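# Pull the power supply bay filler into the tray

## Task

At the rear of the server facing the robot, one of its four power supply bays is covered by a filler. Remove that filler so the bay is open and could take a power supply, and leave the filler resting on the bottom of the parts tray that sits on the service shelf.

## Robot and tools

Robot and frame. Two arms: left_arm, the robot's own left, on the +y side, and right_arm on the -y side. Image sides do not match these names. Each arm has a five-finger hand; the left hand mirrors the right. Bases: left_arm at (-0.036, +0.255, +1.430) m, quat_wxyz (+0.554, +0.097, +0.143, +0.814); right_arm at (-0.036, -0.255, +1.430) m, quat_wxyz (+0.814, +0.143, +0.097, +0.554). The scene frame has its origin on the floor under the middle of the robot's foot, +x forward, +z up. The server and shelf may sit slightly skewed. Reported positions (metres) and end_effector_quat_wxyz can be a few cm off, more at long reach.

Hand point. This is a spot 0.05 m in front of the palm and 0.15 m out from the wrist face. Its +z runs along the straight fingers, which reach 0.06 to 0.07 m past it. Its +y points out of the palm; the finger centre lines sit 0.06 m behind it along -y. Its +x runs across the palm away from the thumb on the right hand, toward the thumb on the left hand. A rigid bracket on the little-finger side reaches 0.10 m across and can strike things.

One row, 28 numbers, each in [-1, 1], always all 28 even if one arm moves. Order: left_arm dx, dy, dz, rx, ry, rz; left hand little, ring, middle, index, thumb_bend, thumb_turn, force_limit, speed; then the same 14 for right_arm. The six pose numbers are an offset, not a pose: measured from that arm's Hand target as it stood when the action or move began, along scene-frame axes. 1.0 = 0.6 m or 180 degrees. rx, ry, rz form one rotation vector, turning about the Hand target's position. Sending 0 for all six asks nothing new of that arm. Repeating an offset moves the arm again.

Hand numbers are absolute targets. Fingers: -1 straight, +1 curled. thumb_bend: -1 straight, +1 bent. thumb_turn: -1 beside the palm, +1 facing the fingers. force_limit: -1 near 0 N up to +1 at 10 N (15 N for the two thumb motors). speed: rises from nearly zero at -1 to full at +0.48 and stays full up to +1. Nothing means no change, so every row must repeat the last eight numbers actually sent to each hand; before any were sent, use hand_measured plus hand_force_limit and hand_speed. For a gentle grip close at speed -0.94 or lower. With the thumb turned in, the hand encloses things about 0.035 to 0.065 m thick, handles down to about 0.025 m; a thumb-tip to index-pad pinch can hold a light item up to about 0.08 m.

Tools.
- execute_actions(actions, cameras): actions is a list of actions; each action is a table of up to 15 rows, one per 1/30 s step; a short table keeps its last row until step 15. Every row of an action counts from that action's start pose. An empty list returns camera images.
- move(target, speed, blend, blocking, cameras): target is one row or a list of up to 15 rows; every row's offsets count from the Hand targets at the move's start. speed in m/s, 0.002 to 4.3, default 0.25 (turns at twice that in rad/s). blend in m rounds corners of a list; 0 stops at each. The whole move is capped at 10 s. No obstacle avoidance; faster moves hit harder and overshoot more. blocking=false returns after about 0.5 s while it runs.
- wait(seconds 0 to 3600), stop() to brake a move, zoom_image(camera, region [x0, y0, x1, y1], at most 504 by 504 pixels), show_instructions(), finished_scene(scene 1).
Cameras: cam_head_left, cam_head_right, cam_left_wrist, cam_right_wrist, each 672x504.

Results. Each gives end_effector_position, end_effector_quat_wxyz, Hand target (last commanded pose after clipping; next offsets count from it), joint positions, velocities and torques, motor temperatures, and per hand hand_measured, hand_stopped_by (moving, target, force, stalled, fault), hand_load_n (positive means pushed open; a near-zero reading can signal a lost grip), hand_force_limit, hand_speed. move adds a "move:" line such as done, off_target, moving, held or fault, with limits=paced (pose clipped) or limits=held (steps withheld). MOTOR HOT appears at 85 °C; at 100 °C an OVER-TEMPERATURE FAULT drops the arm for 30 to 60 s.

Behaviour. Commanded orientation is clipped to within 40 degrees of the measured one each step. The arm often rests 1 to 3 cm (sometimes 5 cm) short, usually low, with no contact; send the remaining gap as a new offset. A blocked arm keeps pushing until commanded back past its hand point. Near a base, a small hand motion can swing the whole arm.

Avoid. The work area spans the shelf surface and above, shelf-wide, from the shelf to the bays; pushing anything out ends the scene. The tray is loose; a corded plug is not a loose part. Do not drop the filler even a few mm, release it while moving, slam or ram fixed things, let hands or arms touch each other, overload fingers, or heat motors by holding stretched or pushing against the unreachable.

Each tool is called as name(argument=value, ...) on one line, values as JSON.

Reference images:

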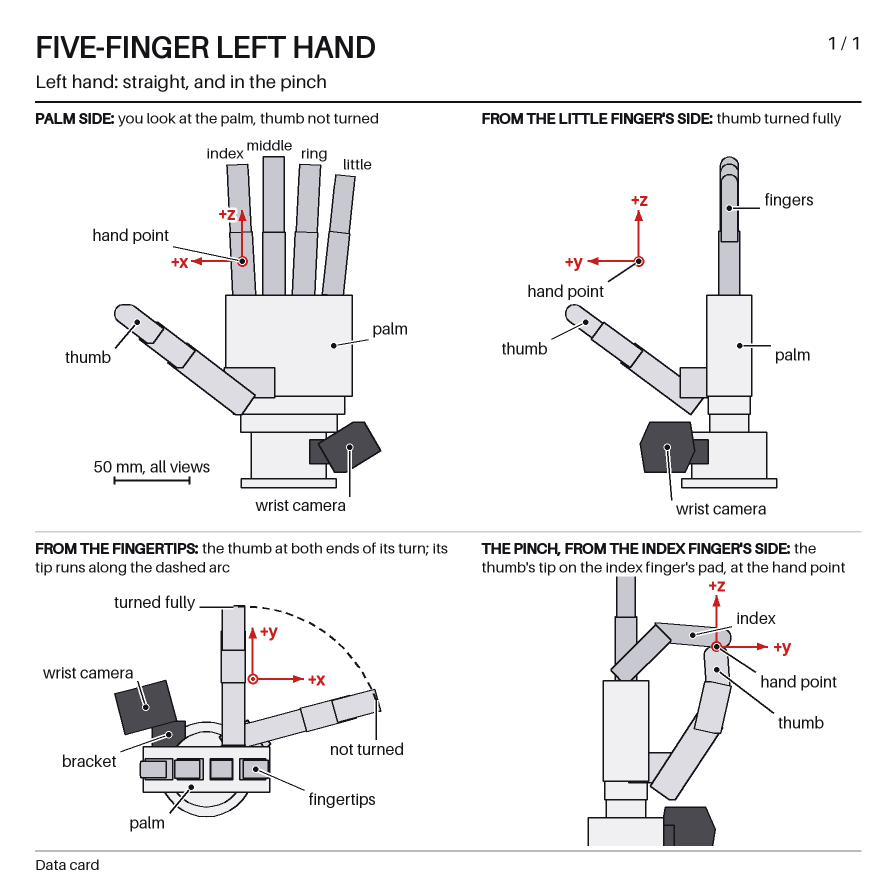

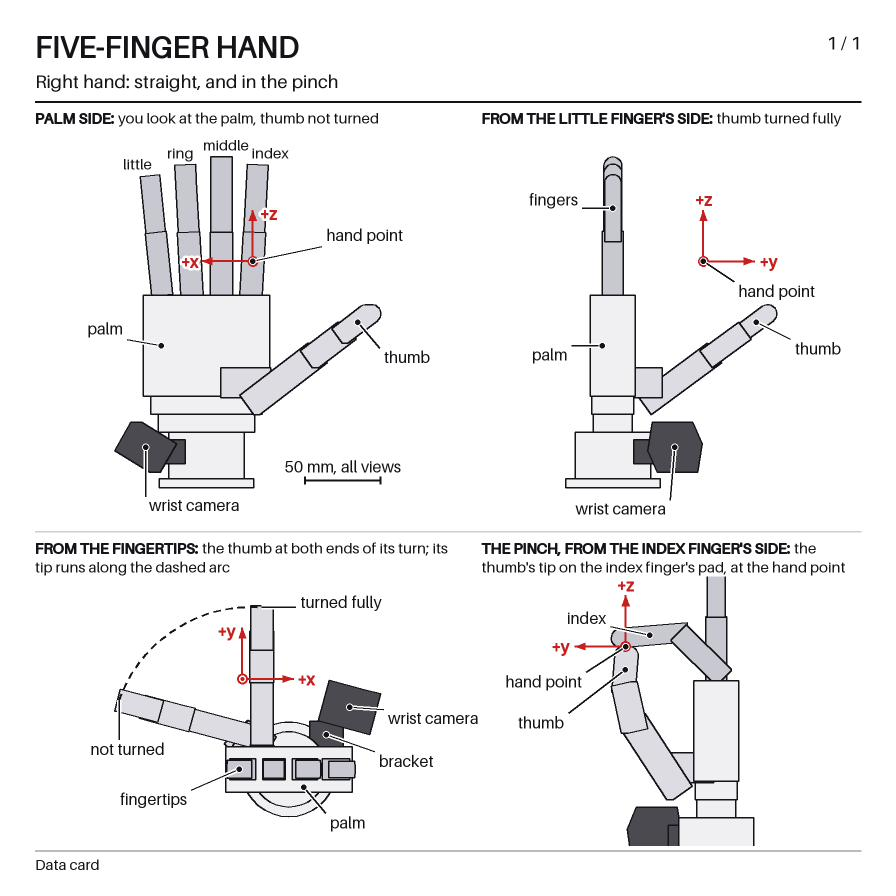

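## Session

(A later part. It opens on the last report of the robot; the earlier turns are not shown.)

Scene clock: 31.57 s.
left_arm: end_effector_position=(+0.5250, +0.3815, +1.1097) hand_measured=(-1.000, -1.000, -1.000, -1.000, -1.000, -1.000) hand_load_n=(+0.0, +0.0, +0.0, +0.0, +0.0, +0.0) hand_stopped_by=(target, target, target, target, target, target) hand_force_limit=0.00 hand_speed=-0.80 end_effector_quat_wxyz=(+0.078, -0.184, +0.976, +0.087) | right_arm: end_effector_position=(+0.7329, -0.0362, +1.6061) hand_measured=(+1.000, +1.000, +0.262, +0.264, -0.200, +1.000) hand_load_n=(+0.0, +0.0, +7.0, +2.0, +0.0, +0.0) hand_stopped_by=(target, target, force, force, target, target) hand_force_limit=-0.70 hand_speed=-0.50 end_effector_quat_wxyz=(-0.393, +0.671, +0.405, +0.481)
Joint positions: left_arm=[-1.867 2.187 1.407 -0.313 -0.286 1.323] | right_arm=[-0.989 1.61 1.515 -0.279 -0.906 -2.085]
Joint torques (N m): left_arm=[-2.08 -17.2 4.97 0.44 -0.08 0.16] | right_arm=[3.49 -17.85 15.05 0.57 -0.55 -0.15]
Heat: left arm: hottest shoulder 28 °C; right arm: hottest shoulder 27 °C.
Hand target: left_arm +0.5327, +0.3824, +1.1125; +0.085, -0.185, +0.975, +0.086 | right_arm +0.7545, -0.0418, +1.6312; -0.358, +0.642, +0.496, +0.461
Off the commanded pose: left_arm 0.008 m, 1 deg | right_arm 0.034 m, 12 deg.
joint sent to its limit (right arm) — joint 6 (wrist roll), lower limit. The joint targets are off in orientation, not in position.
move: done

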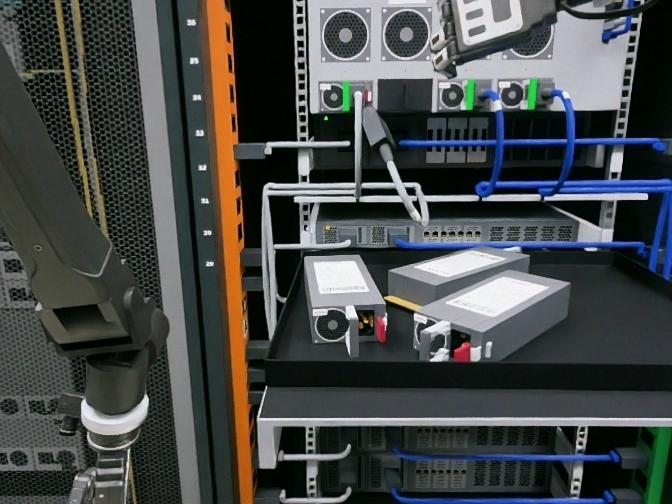

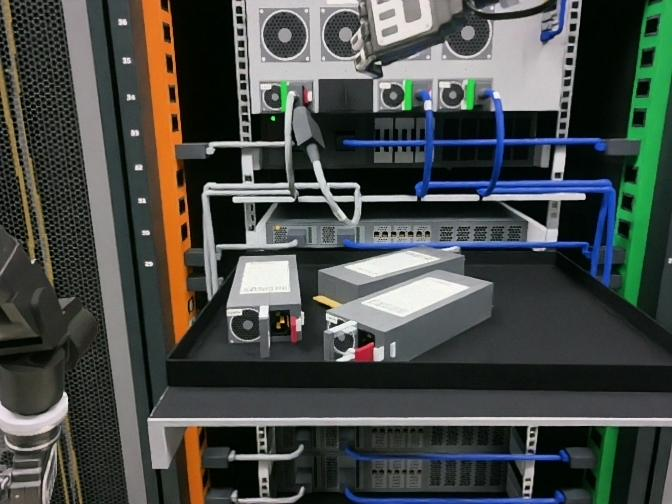

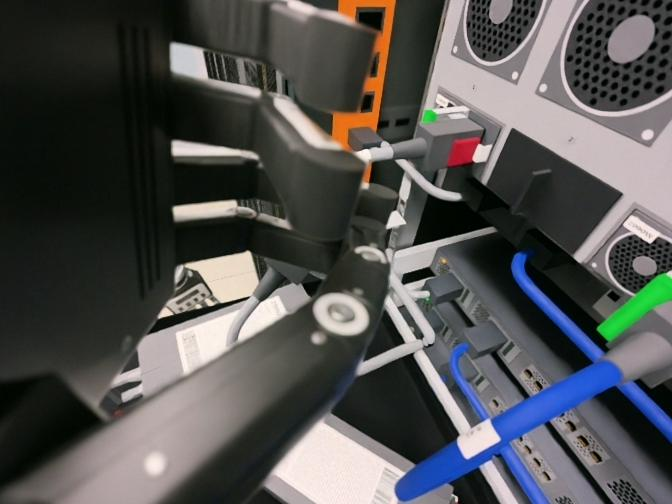

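zoom_image(camera="cam_right_wrist", region=[290, 120, 470, 320])

zoom_image(camera="cam_head_right", region=[310, 0, 440, 120])

zoom_image(camera="cam_head_left", region=[370, 0, 500, 120])

Scaled by 2.520 from the camera's image (finer frame: 960x720).

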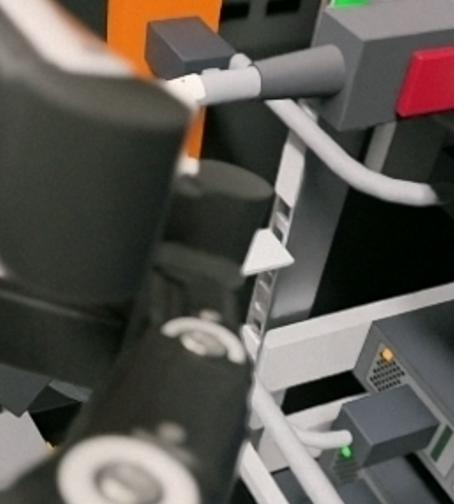

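Scaled by 3.877 from the camera's image (finer frame: 960x720).

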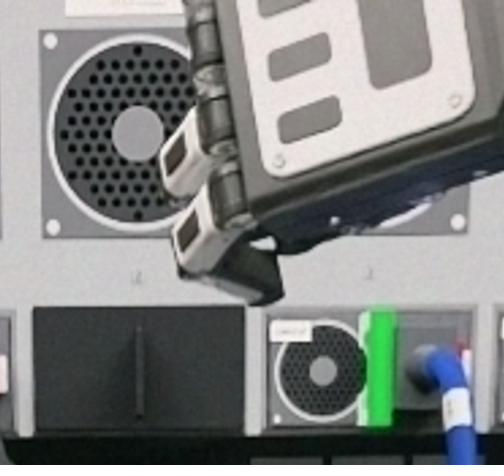

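Scaled by 3.877 from the camera's image (finer frame: 960x720).

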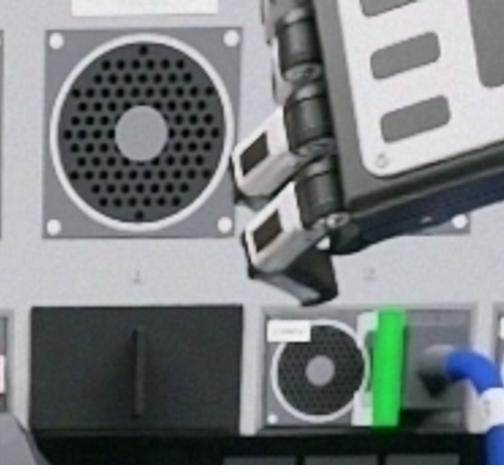

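move(target=[0,0,0,0,0,0,-1,-1,-1,-1,-1,-1,0,-0.8,0.133,0.055,-0.01,0,0,0,1,1,0.6,0.6,-0.2,1,-0.7,-0.5], speed=0.12, cameras=["cam_head_left","cam_head_right","cam_right_wrist"])

zoom_image(camera="cam_right_wrist", region=[290, 80, 650, 350])

zoom_image(camera="cam_head_right", region=[310, 0, 440, 120])

zoom_image(camera="cam_head_left", region=[370, 0, 500, 120])

Scene clock: 35.20 s.
left_arm: end_effector_position=(+0.5250, +0.3815, +1.1097) hand_measured=(-1.000, -1.000, -1.000, -1.000, -1.000, -1.000) hand_load_n=(+0.0, +0.0, +0.0, +0.0, +0.0, +0.5) hand_stopped_by=(target, target, target, target, target, target) hand_force_limit=0.00 hand_speed=-0.80 end_effector_quat_wxyz=(+0.078, -0.184, +0.976, +0.087) | right_arm: end_effector_position=(+0.8196, -0.0166, +1.6005) hand_measured=(+1.000, +1.000, +0.262, +0.264, -0.200, +1.000) hand_load_n=(+0.0, +0.0, +7.0, +2.0, +0.0, +0.0) hand_stopped_by=(target, target, force, force, target, target) hand_force_limit=-0.70 hand_speed=-0.50 end_effector_quat_wxyz=(-0.388, +0.673, +0.405, +0.482)
Joint positions: left_arm=[-1.867 2.187 1.407 -0.313 -0.286 1.323] | right_arm=[-0.982 1.841 1.874 -0.403 -0.889 -2.085]
Joint torques (N m): left_arm=[-2.02 -17.14 4.96 0.44 -0.08 0.16] | right_arm=[6.01 -21.25 15.39 0.64 -0.44 -0.16]
Heat: left arm: hottest shoulder 28 °C; right arm: hottest shoulder 27 °C.
Hand target: left_arm +0.5327, +0.3824, +1.1125; +0.085, -0.185, +0.975, +0.086 | right_arm +0.8343, -0.0088, +1.6251; -0.358, +0.642, +0.496, +0.461
Off the commanded pose: left_arm 0.008 m, 1 deg | right_arm 0.030 m, 12 deg.
joint sent to its limit (right arm) — joint 6 (wrist roll), lower limit. The joint targets are off in orientation, not in position.
move: off_target (right_arm)

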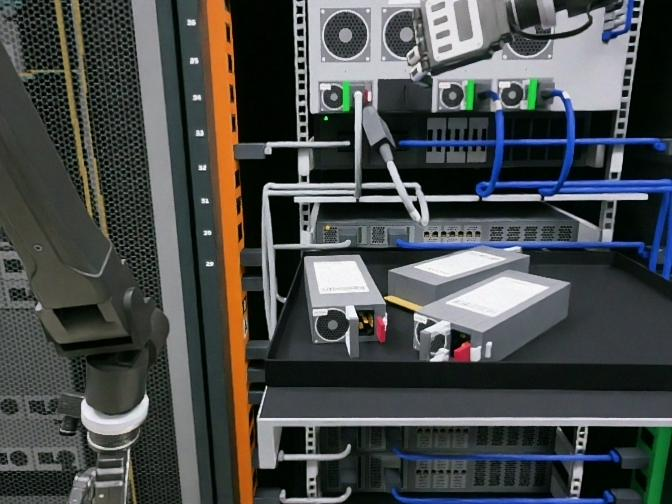

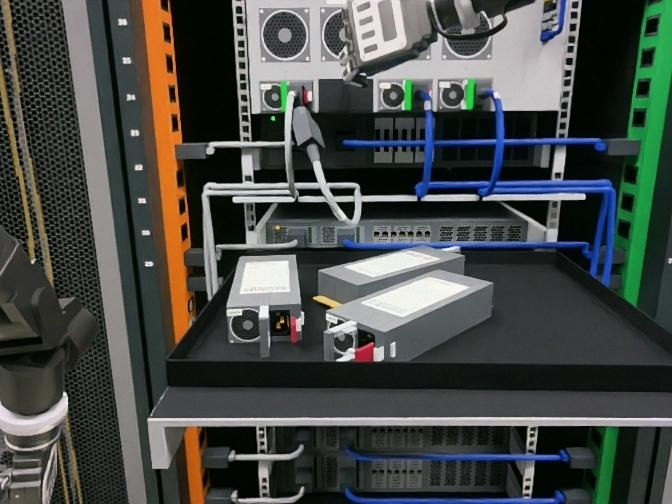

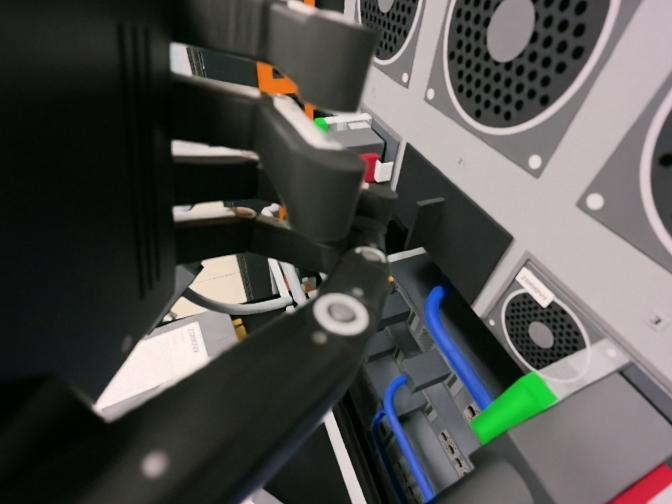

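Scaled by 1.400 from the camera's image (finer frame: 960x720).

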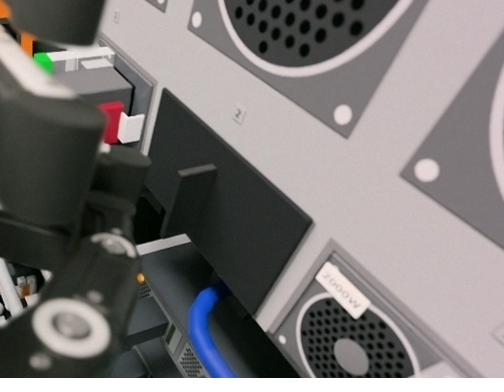

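Scaled by 3.877 from the camera's image (finer frame: 960x720).

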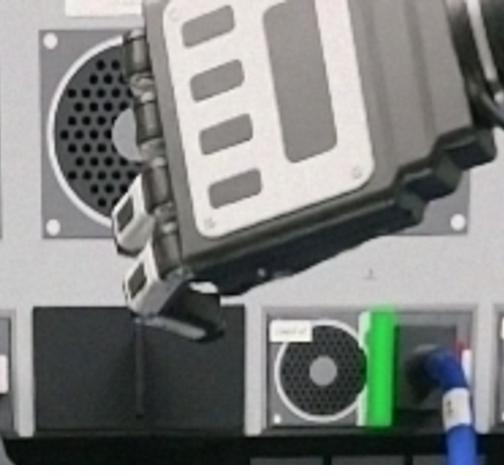

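Scaled by 3.877 from the camera's image (finer frame: 960x720).

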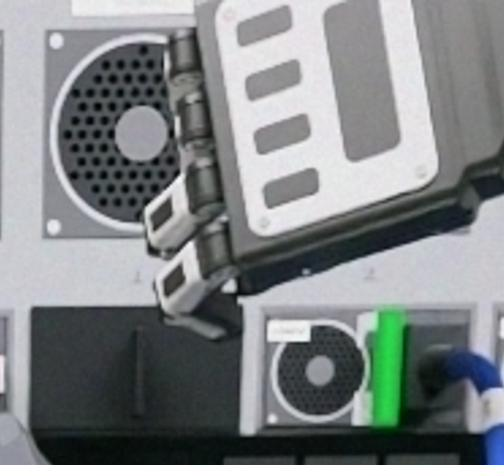

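move(target=[0,0,0,0,0,0,-1,-1,-1,-1,-1,-1,0,-0.8,0.05,0.033,-0.04,0,0,0,1,1,-0.1,-0.1,-0.2,1,-0.7,-0.5], speed=0.1, cameras=["cam_head_left","cam_head_right","cam_right_wrist"])

zoom_image(camera="cam_right_wrist", region=[290, 80, 650, 350])

zoom_image(camera="cam_head_right", region=[310, 0, 440, 120])

zoom_image(camera="cam_head_left", region=[370, 0, 500, 120])

Scene clock: 37.50 s.
left_arm: end_effector_position=(+0.5250, +0.3815, +1.1097) hand_measured=(-1.000, -1.000, -1.000, -1.000, -1.000, -1.000) hand_load_n=(+0.0, +0.0, +0.0, +0.0, -0.5, +0.0) hand_stopped_by=(target, target, target, target, target, target) hand_force_limit=0.00 hand_speed=-0.80 end_effector_quat_wxyz=(+0.078, -0.184, +0.976, +0.087) | right_arm: end_effector_position=(+0.8505, +0.0017, +1.5767) hand_measured=(+1.000, +1.000, -0.100, -0.100, -0.200, +1.000) hand_load_n=(+0.0, +0.0, +0.0, +0.0, +0.0, +0.0) hand_stopped_by=(target, target, target, target, target, target) hand_force_limit=-0.70 hand_speed=-0.50 end_effector_quat_wxyz=(-0.388, +0.673, +0.407, +0.481)
Joint positions: left_arm=[-1.867 2.187 1.407 -0.313 -0.286 1.323] | right_arm=[-0.971 1.961 2.016 -0.426 -0.879 -2.085]
Joint torques (N m): left_arm=[-2.02 -17.08 4.94 0.44 -0.08 0.16] | right_arm=[6.12 -22.77 15.61 0.49 -0.4 -0.16]
Heat: left arm: hottest shoulder 28 °C; right arm: hottest shoulder 27 °C.
Hand target: left_arm +0.5327, +0.3824, +1.1125; +0.085, -0.185, +0.975, +0.086 | right_arm +0.8642, +0.0109, +1.6012; -0.358, +0.643, +0.496, +0.461
Off the commanded pose: left_arm 0.008 m, 1 deg | right_arm 0.030 m, 12 deg.
joint sent to its limit (right arm) — joint 6 (wrist roll), lower limit. The joint targets are off in orientation, not in position.
move: off_target (right_arm)

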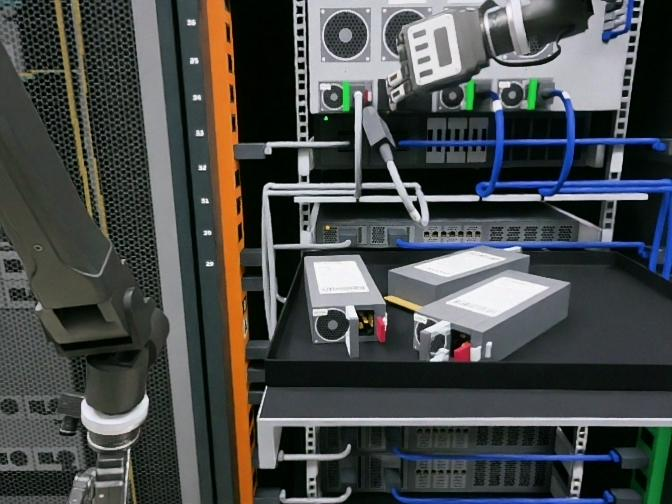

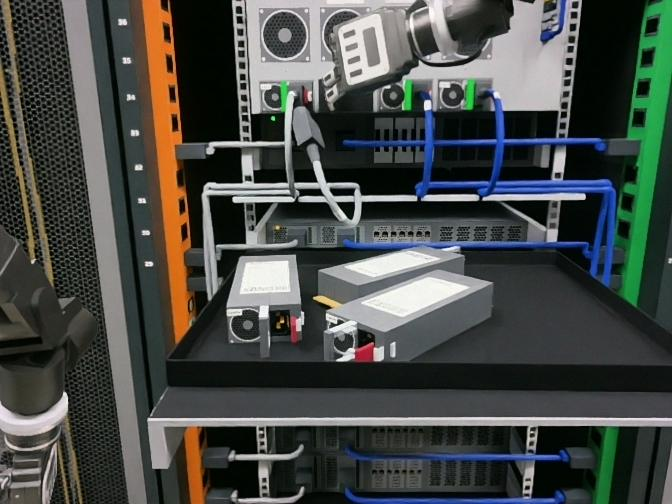

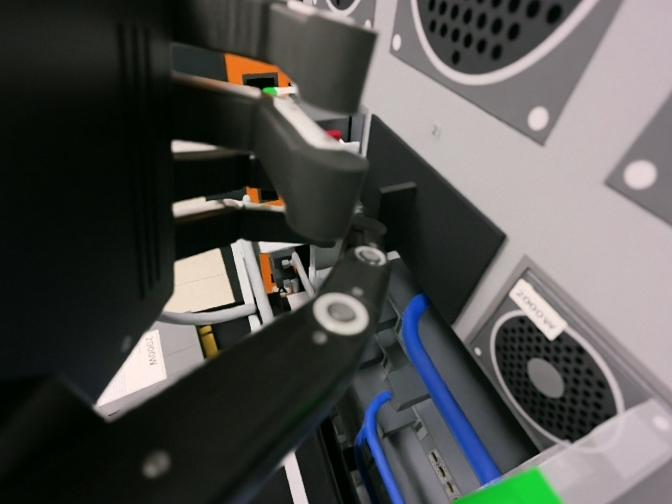

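Scaled by 1.400 from the camera's image (finer frame: 960x720).

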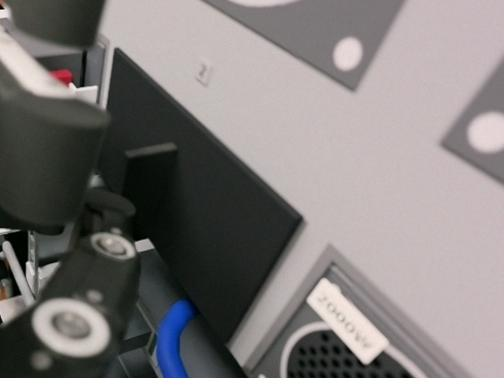

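Scaled by 3.877 from the camera's image (finer frame: 960x720).

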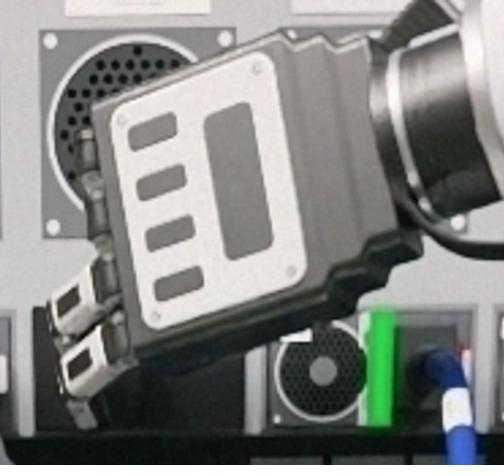

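Scaled by 3.877 from the camera's image (finer frame: 960x720).

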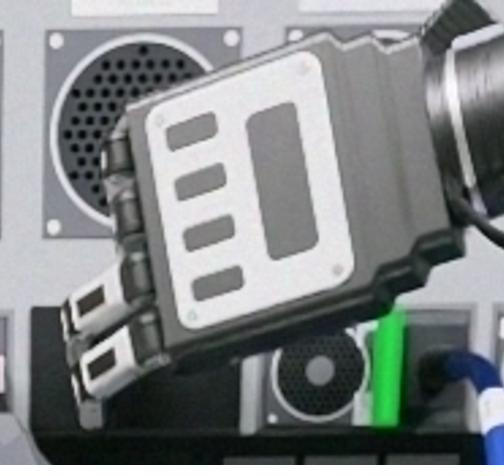

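move(target=[0,0,0,0,0,0,-1,-1,-1,-1,-1,-1,0,-0.8,0.018,0.008,-0.004,0,0,0,1,1,-0.2,-0.2,-0.2,1,-0.7,-0.5], speed=0.05, cameras=["cam_head_left","cam_head_right","cam_right_wrist"])

zoom_image(camera="cam_right_wrist", region=[290, 120, 490, 320])

zoom_image(camera="cam_head_right", region=[310, 50, 400, 140])

zoom_image(camera="cam_head_left", region=[370, 50, 460, 140])

Scene clock: 40.73 s.
left_arm: end_effector_position=(+0.5250, +0.3815, +1.1097) hand_measured=(-1.000, -1.000, -1.000, -1.000, -1.000, -1.000) hand_load_n=(+0.0, +0.0, +0.0, +0.0, +0.0, +0.0) hand_stopped_by=(target, target, target, target, target, target) hand_force_limit=0.00 hand_speed=-0.80 end_effector_quat_wxyz=(+0.078, -0.184, +0.976, +0.087) | right_arm: end_effector_position=(+0.8600, +0.0065, +1.5758) hand_measured=(+1.000, +1.000, -0.200, -0.200, -0.200, +1.000) hand_load_n=(+0.0, +0.0, +0.0, +0.0, +0.0, +0.5) hand_stopped_by=(target, target, target, target, target, target) hand_force_limit=-0.70 hand_speed=-0.50 end_effector_quat_wxyz=(-0.389, +0.673, +0.407, +0.479)
Joint positions: left_arm=[-1.867 2.187 1.407 -0.313 -0.286 1.323] | right_arm=[-0.967 1.997 2.077 -0.455 -0.878 -2.085]
Joint torques (N m): left_arm=[-2.08 -17.08 4.98 0.43 -0.09 0.16] | right_arm=[6.53 -22.42 15.8 1.01 -0.31 -0.12]
Heat: left arm: hottest shoulder 29 °C; right arm: hottest shoulder 28 °C.
Hand target: left_arm +0.5327, +0.3824, +1.1125; +0.085, -0.185, +0.975, +0.086 | right_arm +0.8750, +0.0159, +1.5987; -0.358, +0.643, +0.496, +0.461
Off the commanded pose: left_arm 0.008 m, 1 deg | right_arm 0.029 m, 12 deg.
joint sent to its limit (right arm) — joint 6 (wrist roll), lower limit. The joint targets are off in orientation, not in position.
move: off_target (right_arm)

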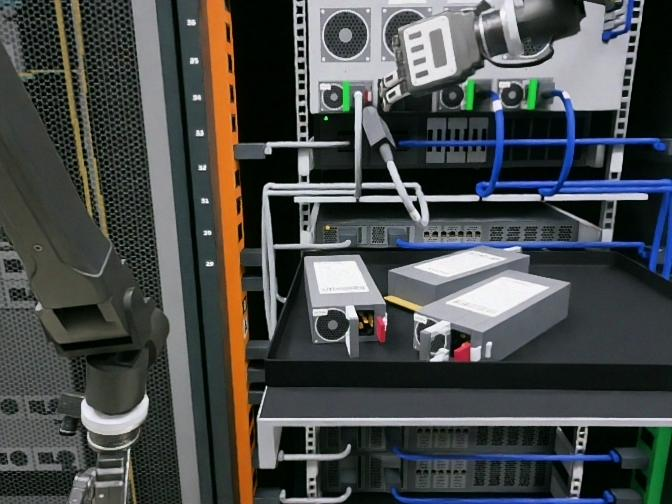

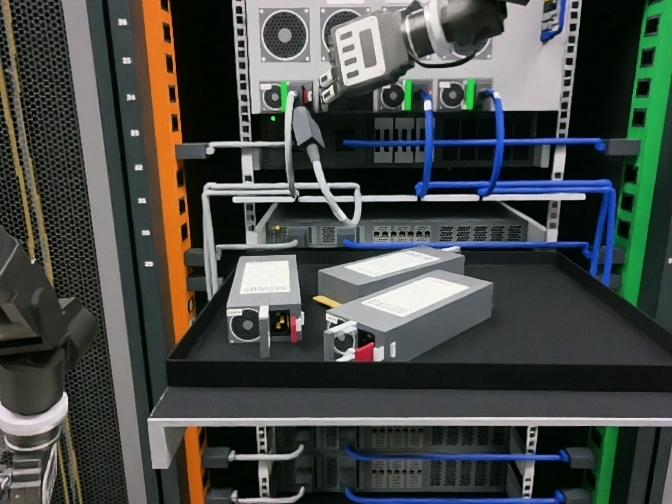

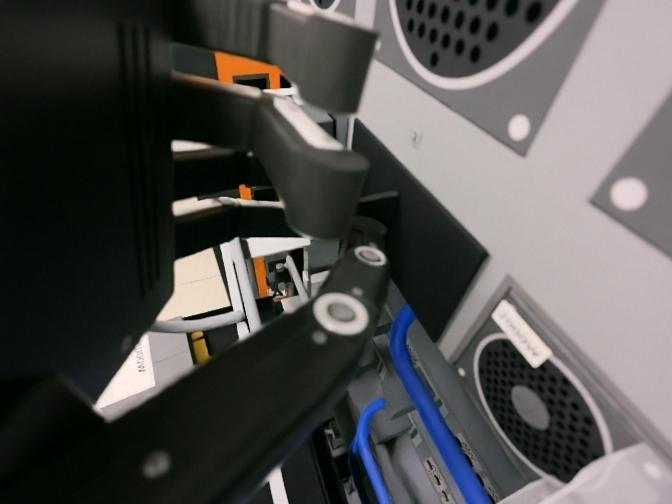

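Scaled by 2.520 from the camera's image (finer frame: 960x720).

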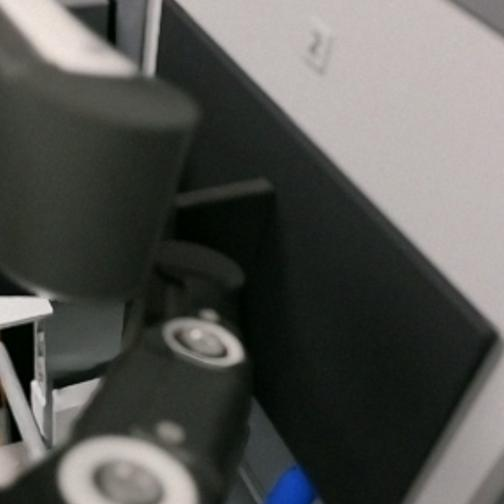

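Scaled by 5.600 from the camera's image (finer frame: 960x720).

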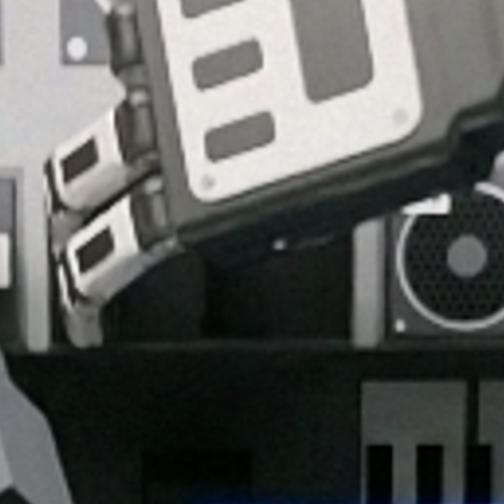

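Scaled by 5.600 from the camera's image (finer frame: 960x720).

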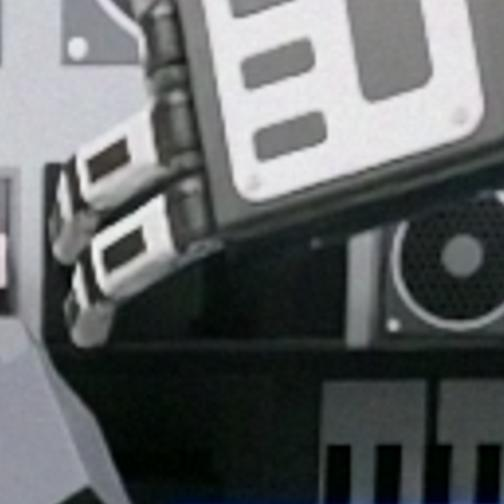

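move(target=[0,0,0,0,0,0,-1,-1,-1,-1,-1,-1,0,-0.8,0.0135,0.01,-0.007,0,0,0,1,1,-0.2,-0.2,-0.2,1,-0.7,-0.5], speed=0.04, cameras=["cam_head_left","cam_head_right","cam_right_wrist"])

zoom_image(camera="cam_right_wrist", region=[290, 120, 490, 320])

zoom_image(camera="cam_head_right", region=[310, 50, 400, 140])

Scene clock: 44.23 s.
left_arm: end_effector_position=(+0.5250, +0.3815, +1.1097) hand_measured=(-1.000, -1.000, -1.000, -1.000, -1.000, -1.000) hand_load_n=(+0.0, +0.0, +0.5, +0.0, +0.0, +0.0) hand_stopped_by=(target, target, target, target, target, target) hand_force_limit=0.00 hand_speed=-0.80 end_effector_quat_wxyz=(+0.078, -0.184, +0.976, +0.087) | right_arm: end_effector_position=(+0.8609, +0.0107, +1.5732) hand_measured=(+1.000, +1.000, -0.200, -0.200, -0.200, +1.000) hand_load_n=(+0.0, +0.0, -0.5, +0.0, +0.5, +0.5) hand_stopped_by=(target, target, target, target, target, target) hand_force_limit=-0.70 hand_speed=-0.50 end_effector_quat_wxyz=(-0.394, +0.676, +0.407, +0.472)
Joint positions: left_arm=[-1.867 2.187 1.407 -0.313 -0.286 1.323] | right_arm=[-0.964 2.013 2.107 -0.486 -0.88 -2.085]
Joint torques (N m): left_arm=[-2.08 -17.2 4.97 0.44 -0.09 0.16] | right_arm=[6.36 -21.25 17.14 1.25 -0.03 -0.13]
Heat: left arm: hottest shoulder 29 °C; right arm: hottest shoulder 28 °C.
Hand target: left_arm +0.5327, +0.3824, +1.1125; +0.085, -0.185, +0.975, +0.086 | right_arm +0.8832, +0.0217, +1.5944; -0.358, +0.643, +0.496, +0.461
Off the commanded pose: left_arm 0.008 m, 1 deg | right_arm 0.033 m, 12 deg.
joint sent to its limit (right arm) — joint 6 (wrist roll), lower limit. The joint targets are off in position and orientation.
move: off_target (right_arm)

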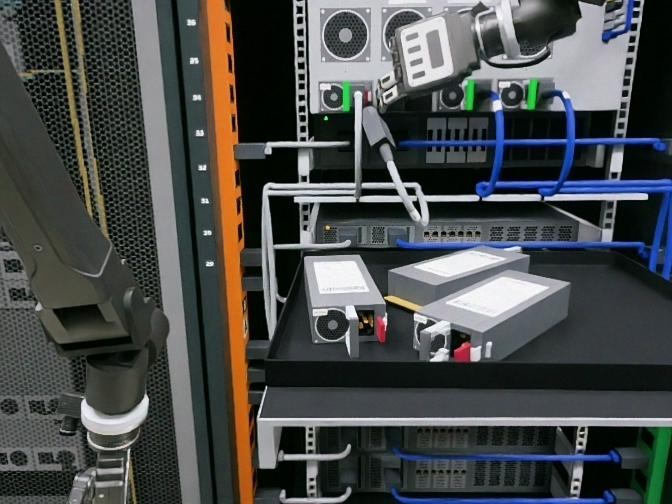

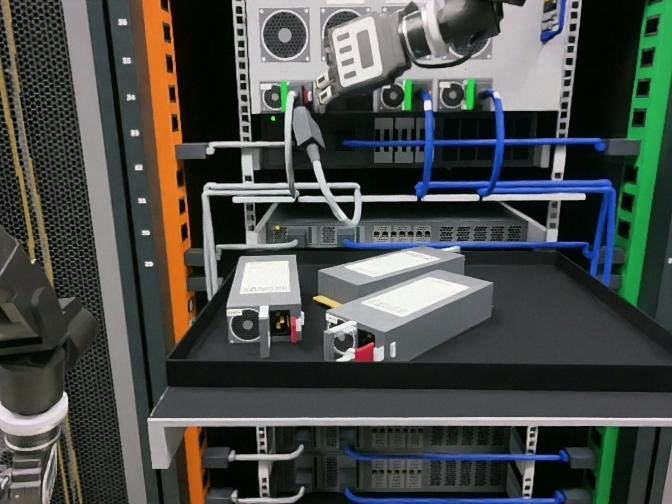

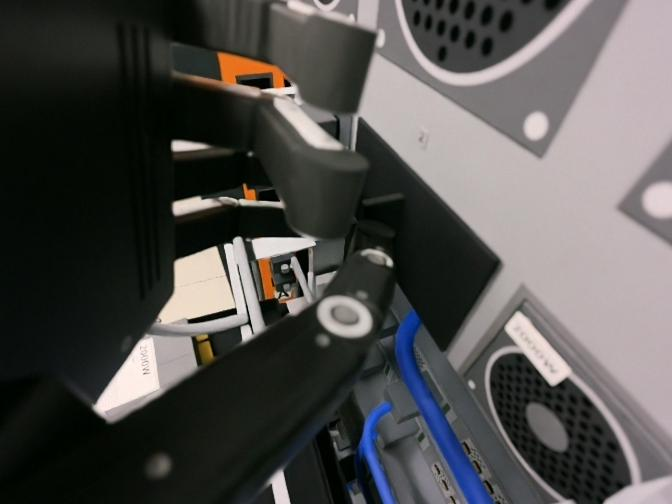

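Scaled by 2.520 from the camera's image (finer frame: 960x720).

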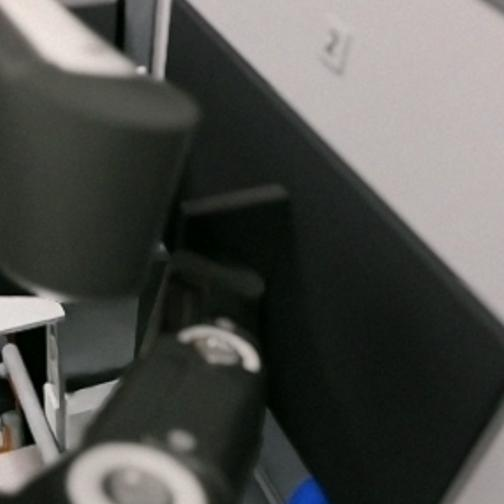

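Scaled by 5.600 from the camera's image (finer frame: 960x720).

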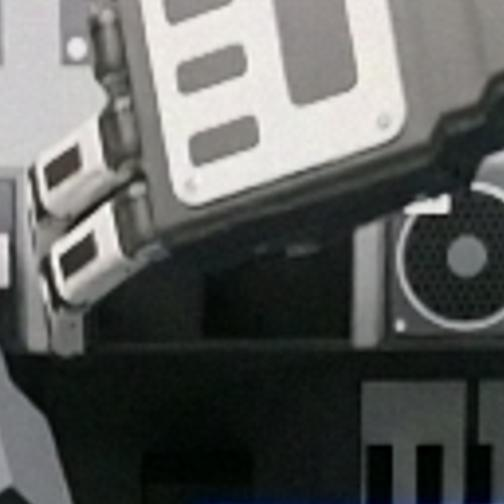

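move(target=[0,0,0,0,0,0,-1,-1,-1,-1,-1,-1,0,-0.8,0.0,-0.008,0.0,0,0,0,1,1,-0.2,-0.2,-0.2,1,-0.7,-0.5], speed=0.04, cameras=["cam_head_left","cam_head_right","cam_right_wrist"])

zoom_image(camera="cam_right_wrist", region=[290, 120, 490, 320])

Scene clock: 47.40 s.
left_arm: end_effector_position=(+0.5250, +0.3815, +1.1097) hand_measured=(-1.000, -1.000, -1.000, -1.000, -1.000, -1.000) hand_load_n=(+0.0, +0.0, +0.0, +0.0, +0.0, +0.0) hand_stopped_by=(target, target, target, target, target, target) hand_force_limit=0.00 hand_speed=-0.80 end_effector_quat_wxyz=(+0.078, -0.184, +0.976, +0.087) | right_arm: end_effector_position=(+0.8605, +0.0110, +1.5734) hand_measured=(+1.000, +1.000, -0.200, -0.200, -0.200, +1.000) hand_load_n=(+0.0, +0.0, -0.5, +0.0, +1.0, +0.5) hand_stopped_by=(target, target, target, target, target, target) hand_force_limit=-0.70 hand_speed=-0.50 end_effector_quat_wxyz=(-0.395, +0.675, +0.407, +0.472)
Joint positions: left_arm=[-1.867 2.187 1.407 -0.313 -0.286 1.323] | right_arm=[-0.964 2.013 2.107 -0.486 -0.882 -2.085]
Joint torques (N m): left_arm=[-2.02 -17.14 4.96 0.46 -0.09 0.16] | right_arm=[5.83 -21.83 16.75 1.28 -0.13 -0.15]
Motor temperatures (°C): left_arm=[22 29 25 23 22 23] | right_arm=[25 28 27 23 25 21]
Heat: left arm: hottest shoulder 29 °C; right arm: hottest shoulder 28 °C.
Hand target: left_arm +0.5327, +0.3824, +1.1125; +0.085, -0.185, +0.975, +0.086 | right_arm +0.8831, +0.0169, +1.5943; -0.358, +0.643, +0.496, +0.461
Off the commanded pose: left_arm 0.008 m, 1 deg | right_arm 0.031 m, 12 deg.
joint sent to its limit (right arm) — joint 6 (wrist roll), lower limit. The joint targets are off in position and orientation.
move: off_target (right_arm)

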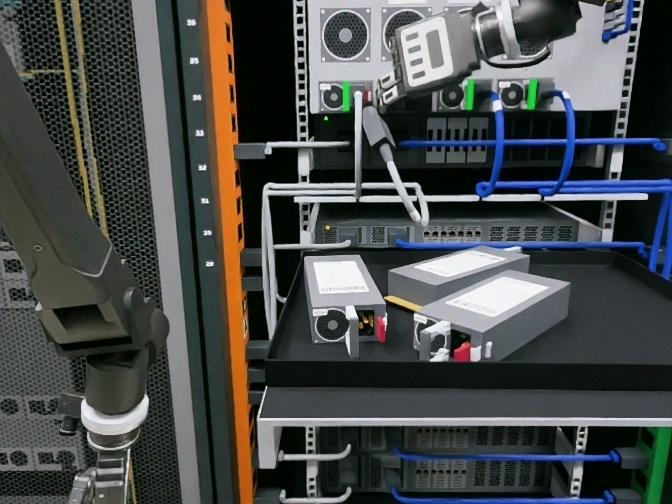

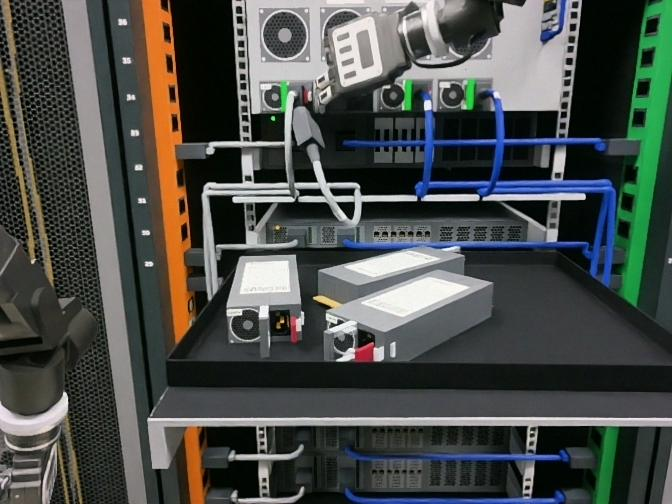

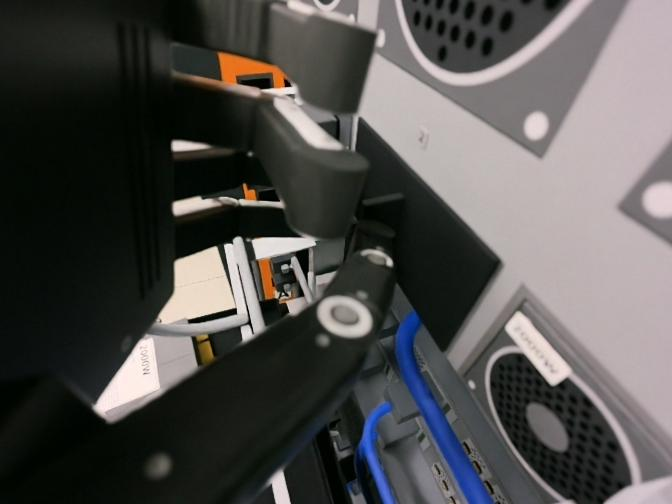

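Scaled by 2.520 from the camera's image (finer frame: 960x720).

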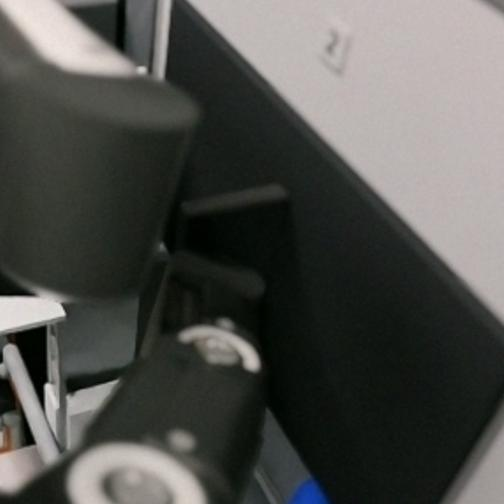

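move(target=[0,0,0,0,0,0,-1,-1,-1,-1,-1,-1,0,-0.8,0.0,0.0,0.0,0,0,0,1,1,0.6,0.6,-0.2,1,-0.5,-0.85], speed=0.04, cameras=["cam_head_left","cam_head_right","cam_right_wrist"])

zoom_image(camera="cam_right_wrist", region=[290, 120, 490, 320])

zoom_image(camera="cam_head_right", region=[310, 50, 400, 140])

Scene clock: 49.50 s.
left_arm: end_effector_position=(+0.5250, +0.3815, +1.1097) hand_measured=(-1.000, -1.000, -1.000, -1.000, -1.000, -1.000) hand_load_n=(+0.0, +0.0, +0.0, -0.5, +0.0, +0.0) hand_stopped_by=(target, target, target, target, target, target) hand_force_limit=0.00 hand_speed=-0.80 end_effector_quat_wxyz=(+0.078, -0.184, +0.976, +0.087) | right_arm: end_effector_position=(+0.8603, +0.0114, +1.5729) hand_measured=(+1.000, +1.000, -0.160, +0.228, -0.200, +1.000) hand_load_n=(+0.0, +0.0, +1.5, +3.5, +3.5, +0.5) hand_stopped_by=(target, target, force, force, target, target) hand_force_limit=-0.50 hand_speed=-0.85 end_effector_quat_wxyz=(-0.396, +0.674, +0.408, +0.471)
Joint positions: left_arm=[-1.867 2.187 1.407 -0.313 -0.286 1.323] | right_arm=[-0.964 2.014 2.107 -0.486 -0.884 -2.085]
Joint torques (N m): left_arm=[-2.08 -17.2 4.96 0.47 -0.09 0.16] | right_arm=[6.01 -21.89 16.79 1.26 -0.06 -0.14]
Heat: left arm: hottest shoulder 29 °C; right arm: hottest shoulder 28 °C.
Hand target: left_arm +0.5327, +0.3824, +1.1125; +0.085, -0.185, +0.975, +0.086 | right_arm +0.8831, +0.0169, +1.5943; -0.358, +0.643, +0.496, +0.461
Off the commanded pose: left_arm 0.008 m, 1 deg | right_arm 0.032 m, 12 deg.
joint sent to its limit (right arm) — joint 6 (wrist roll), lower limit. The joint targets are off in position and orientation.
move: done

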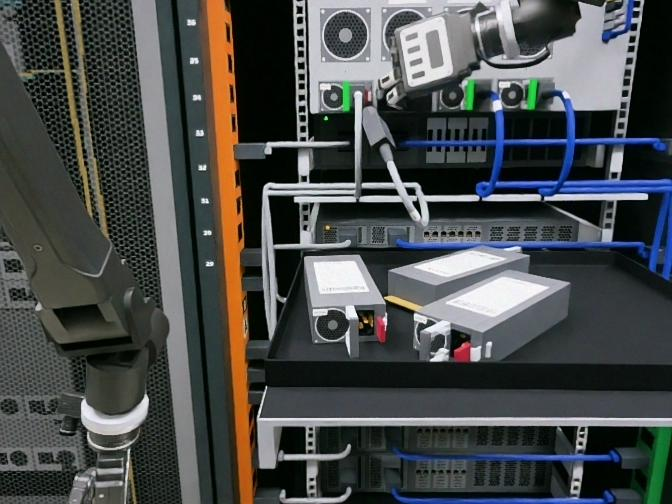

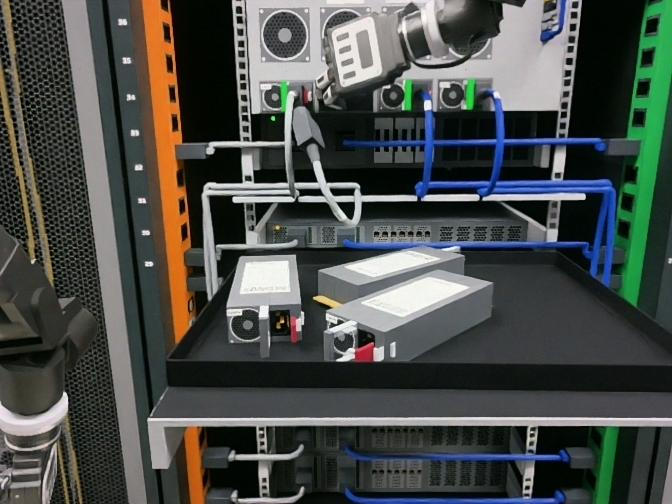

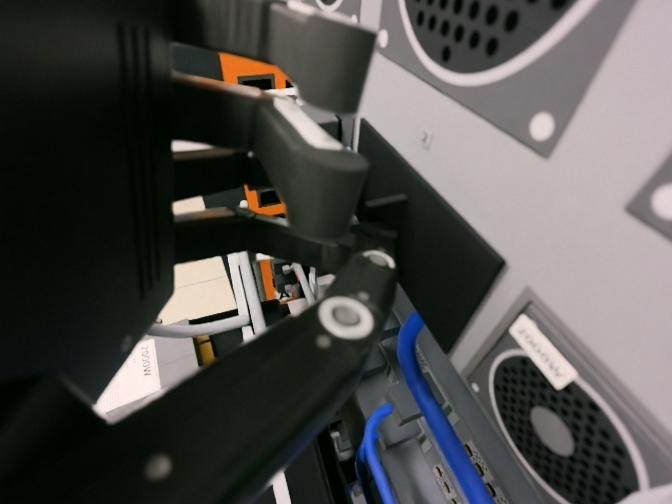

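Scaled by 2.520 from the camera's image (finer frame: 960x720).

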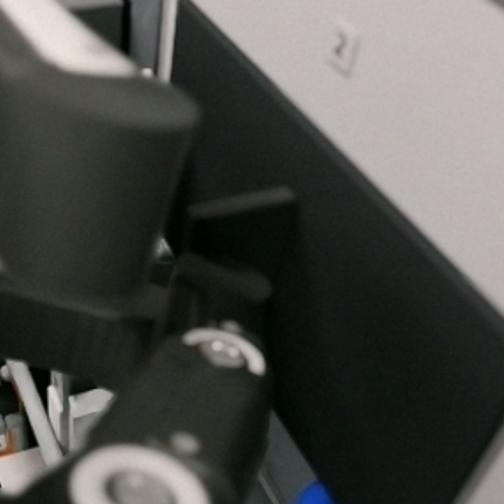

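Scaled by 5.600 from the camera's image (finer frame: 960x720).

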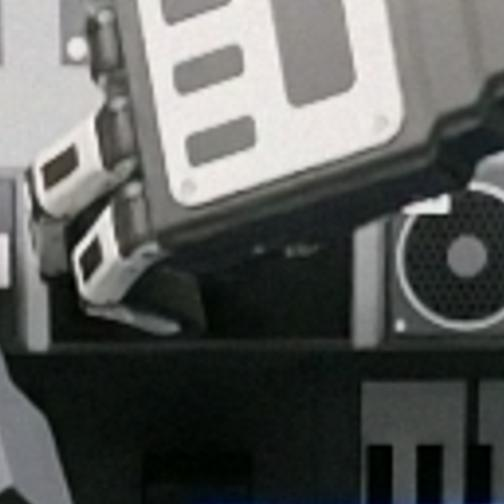

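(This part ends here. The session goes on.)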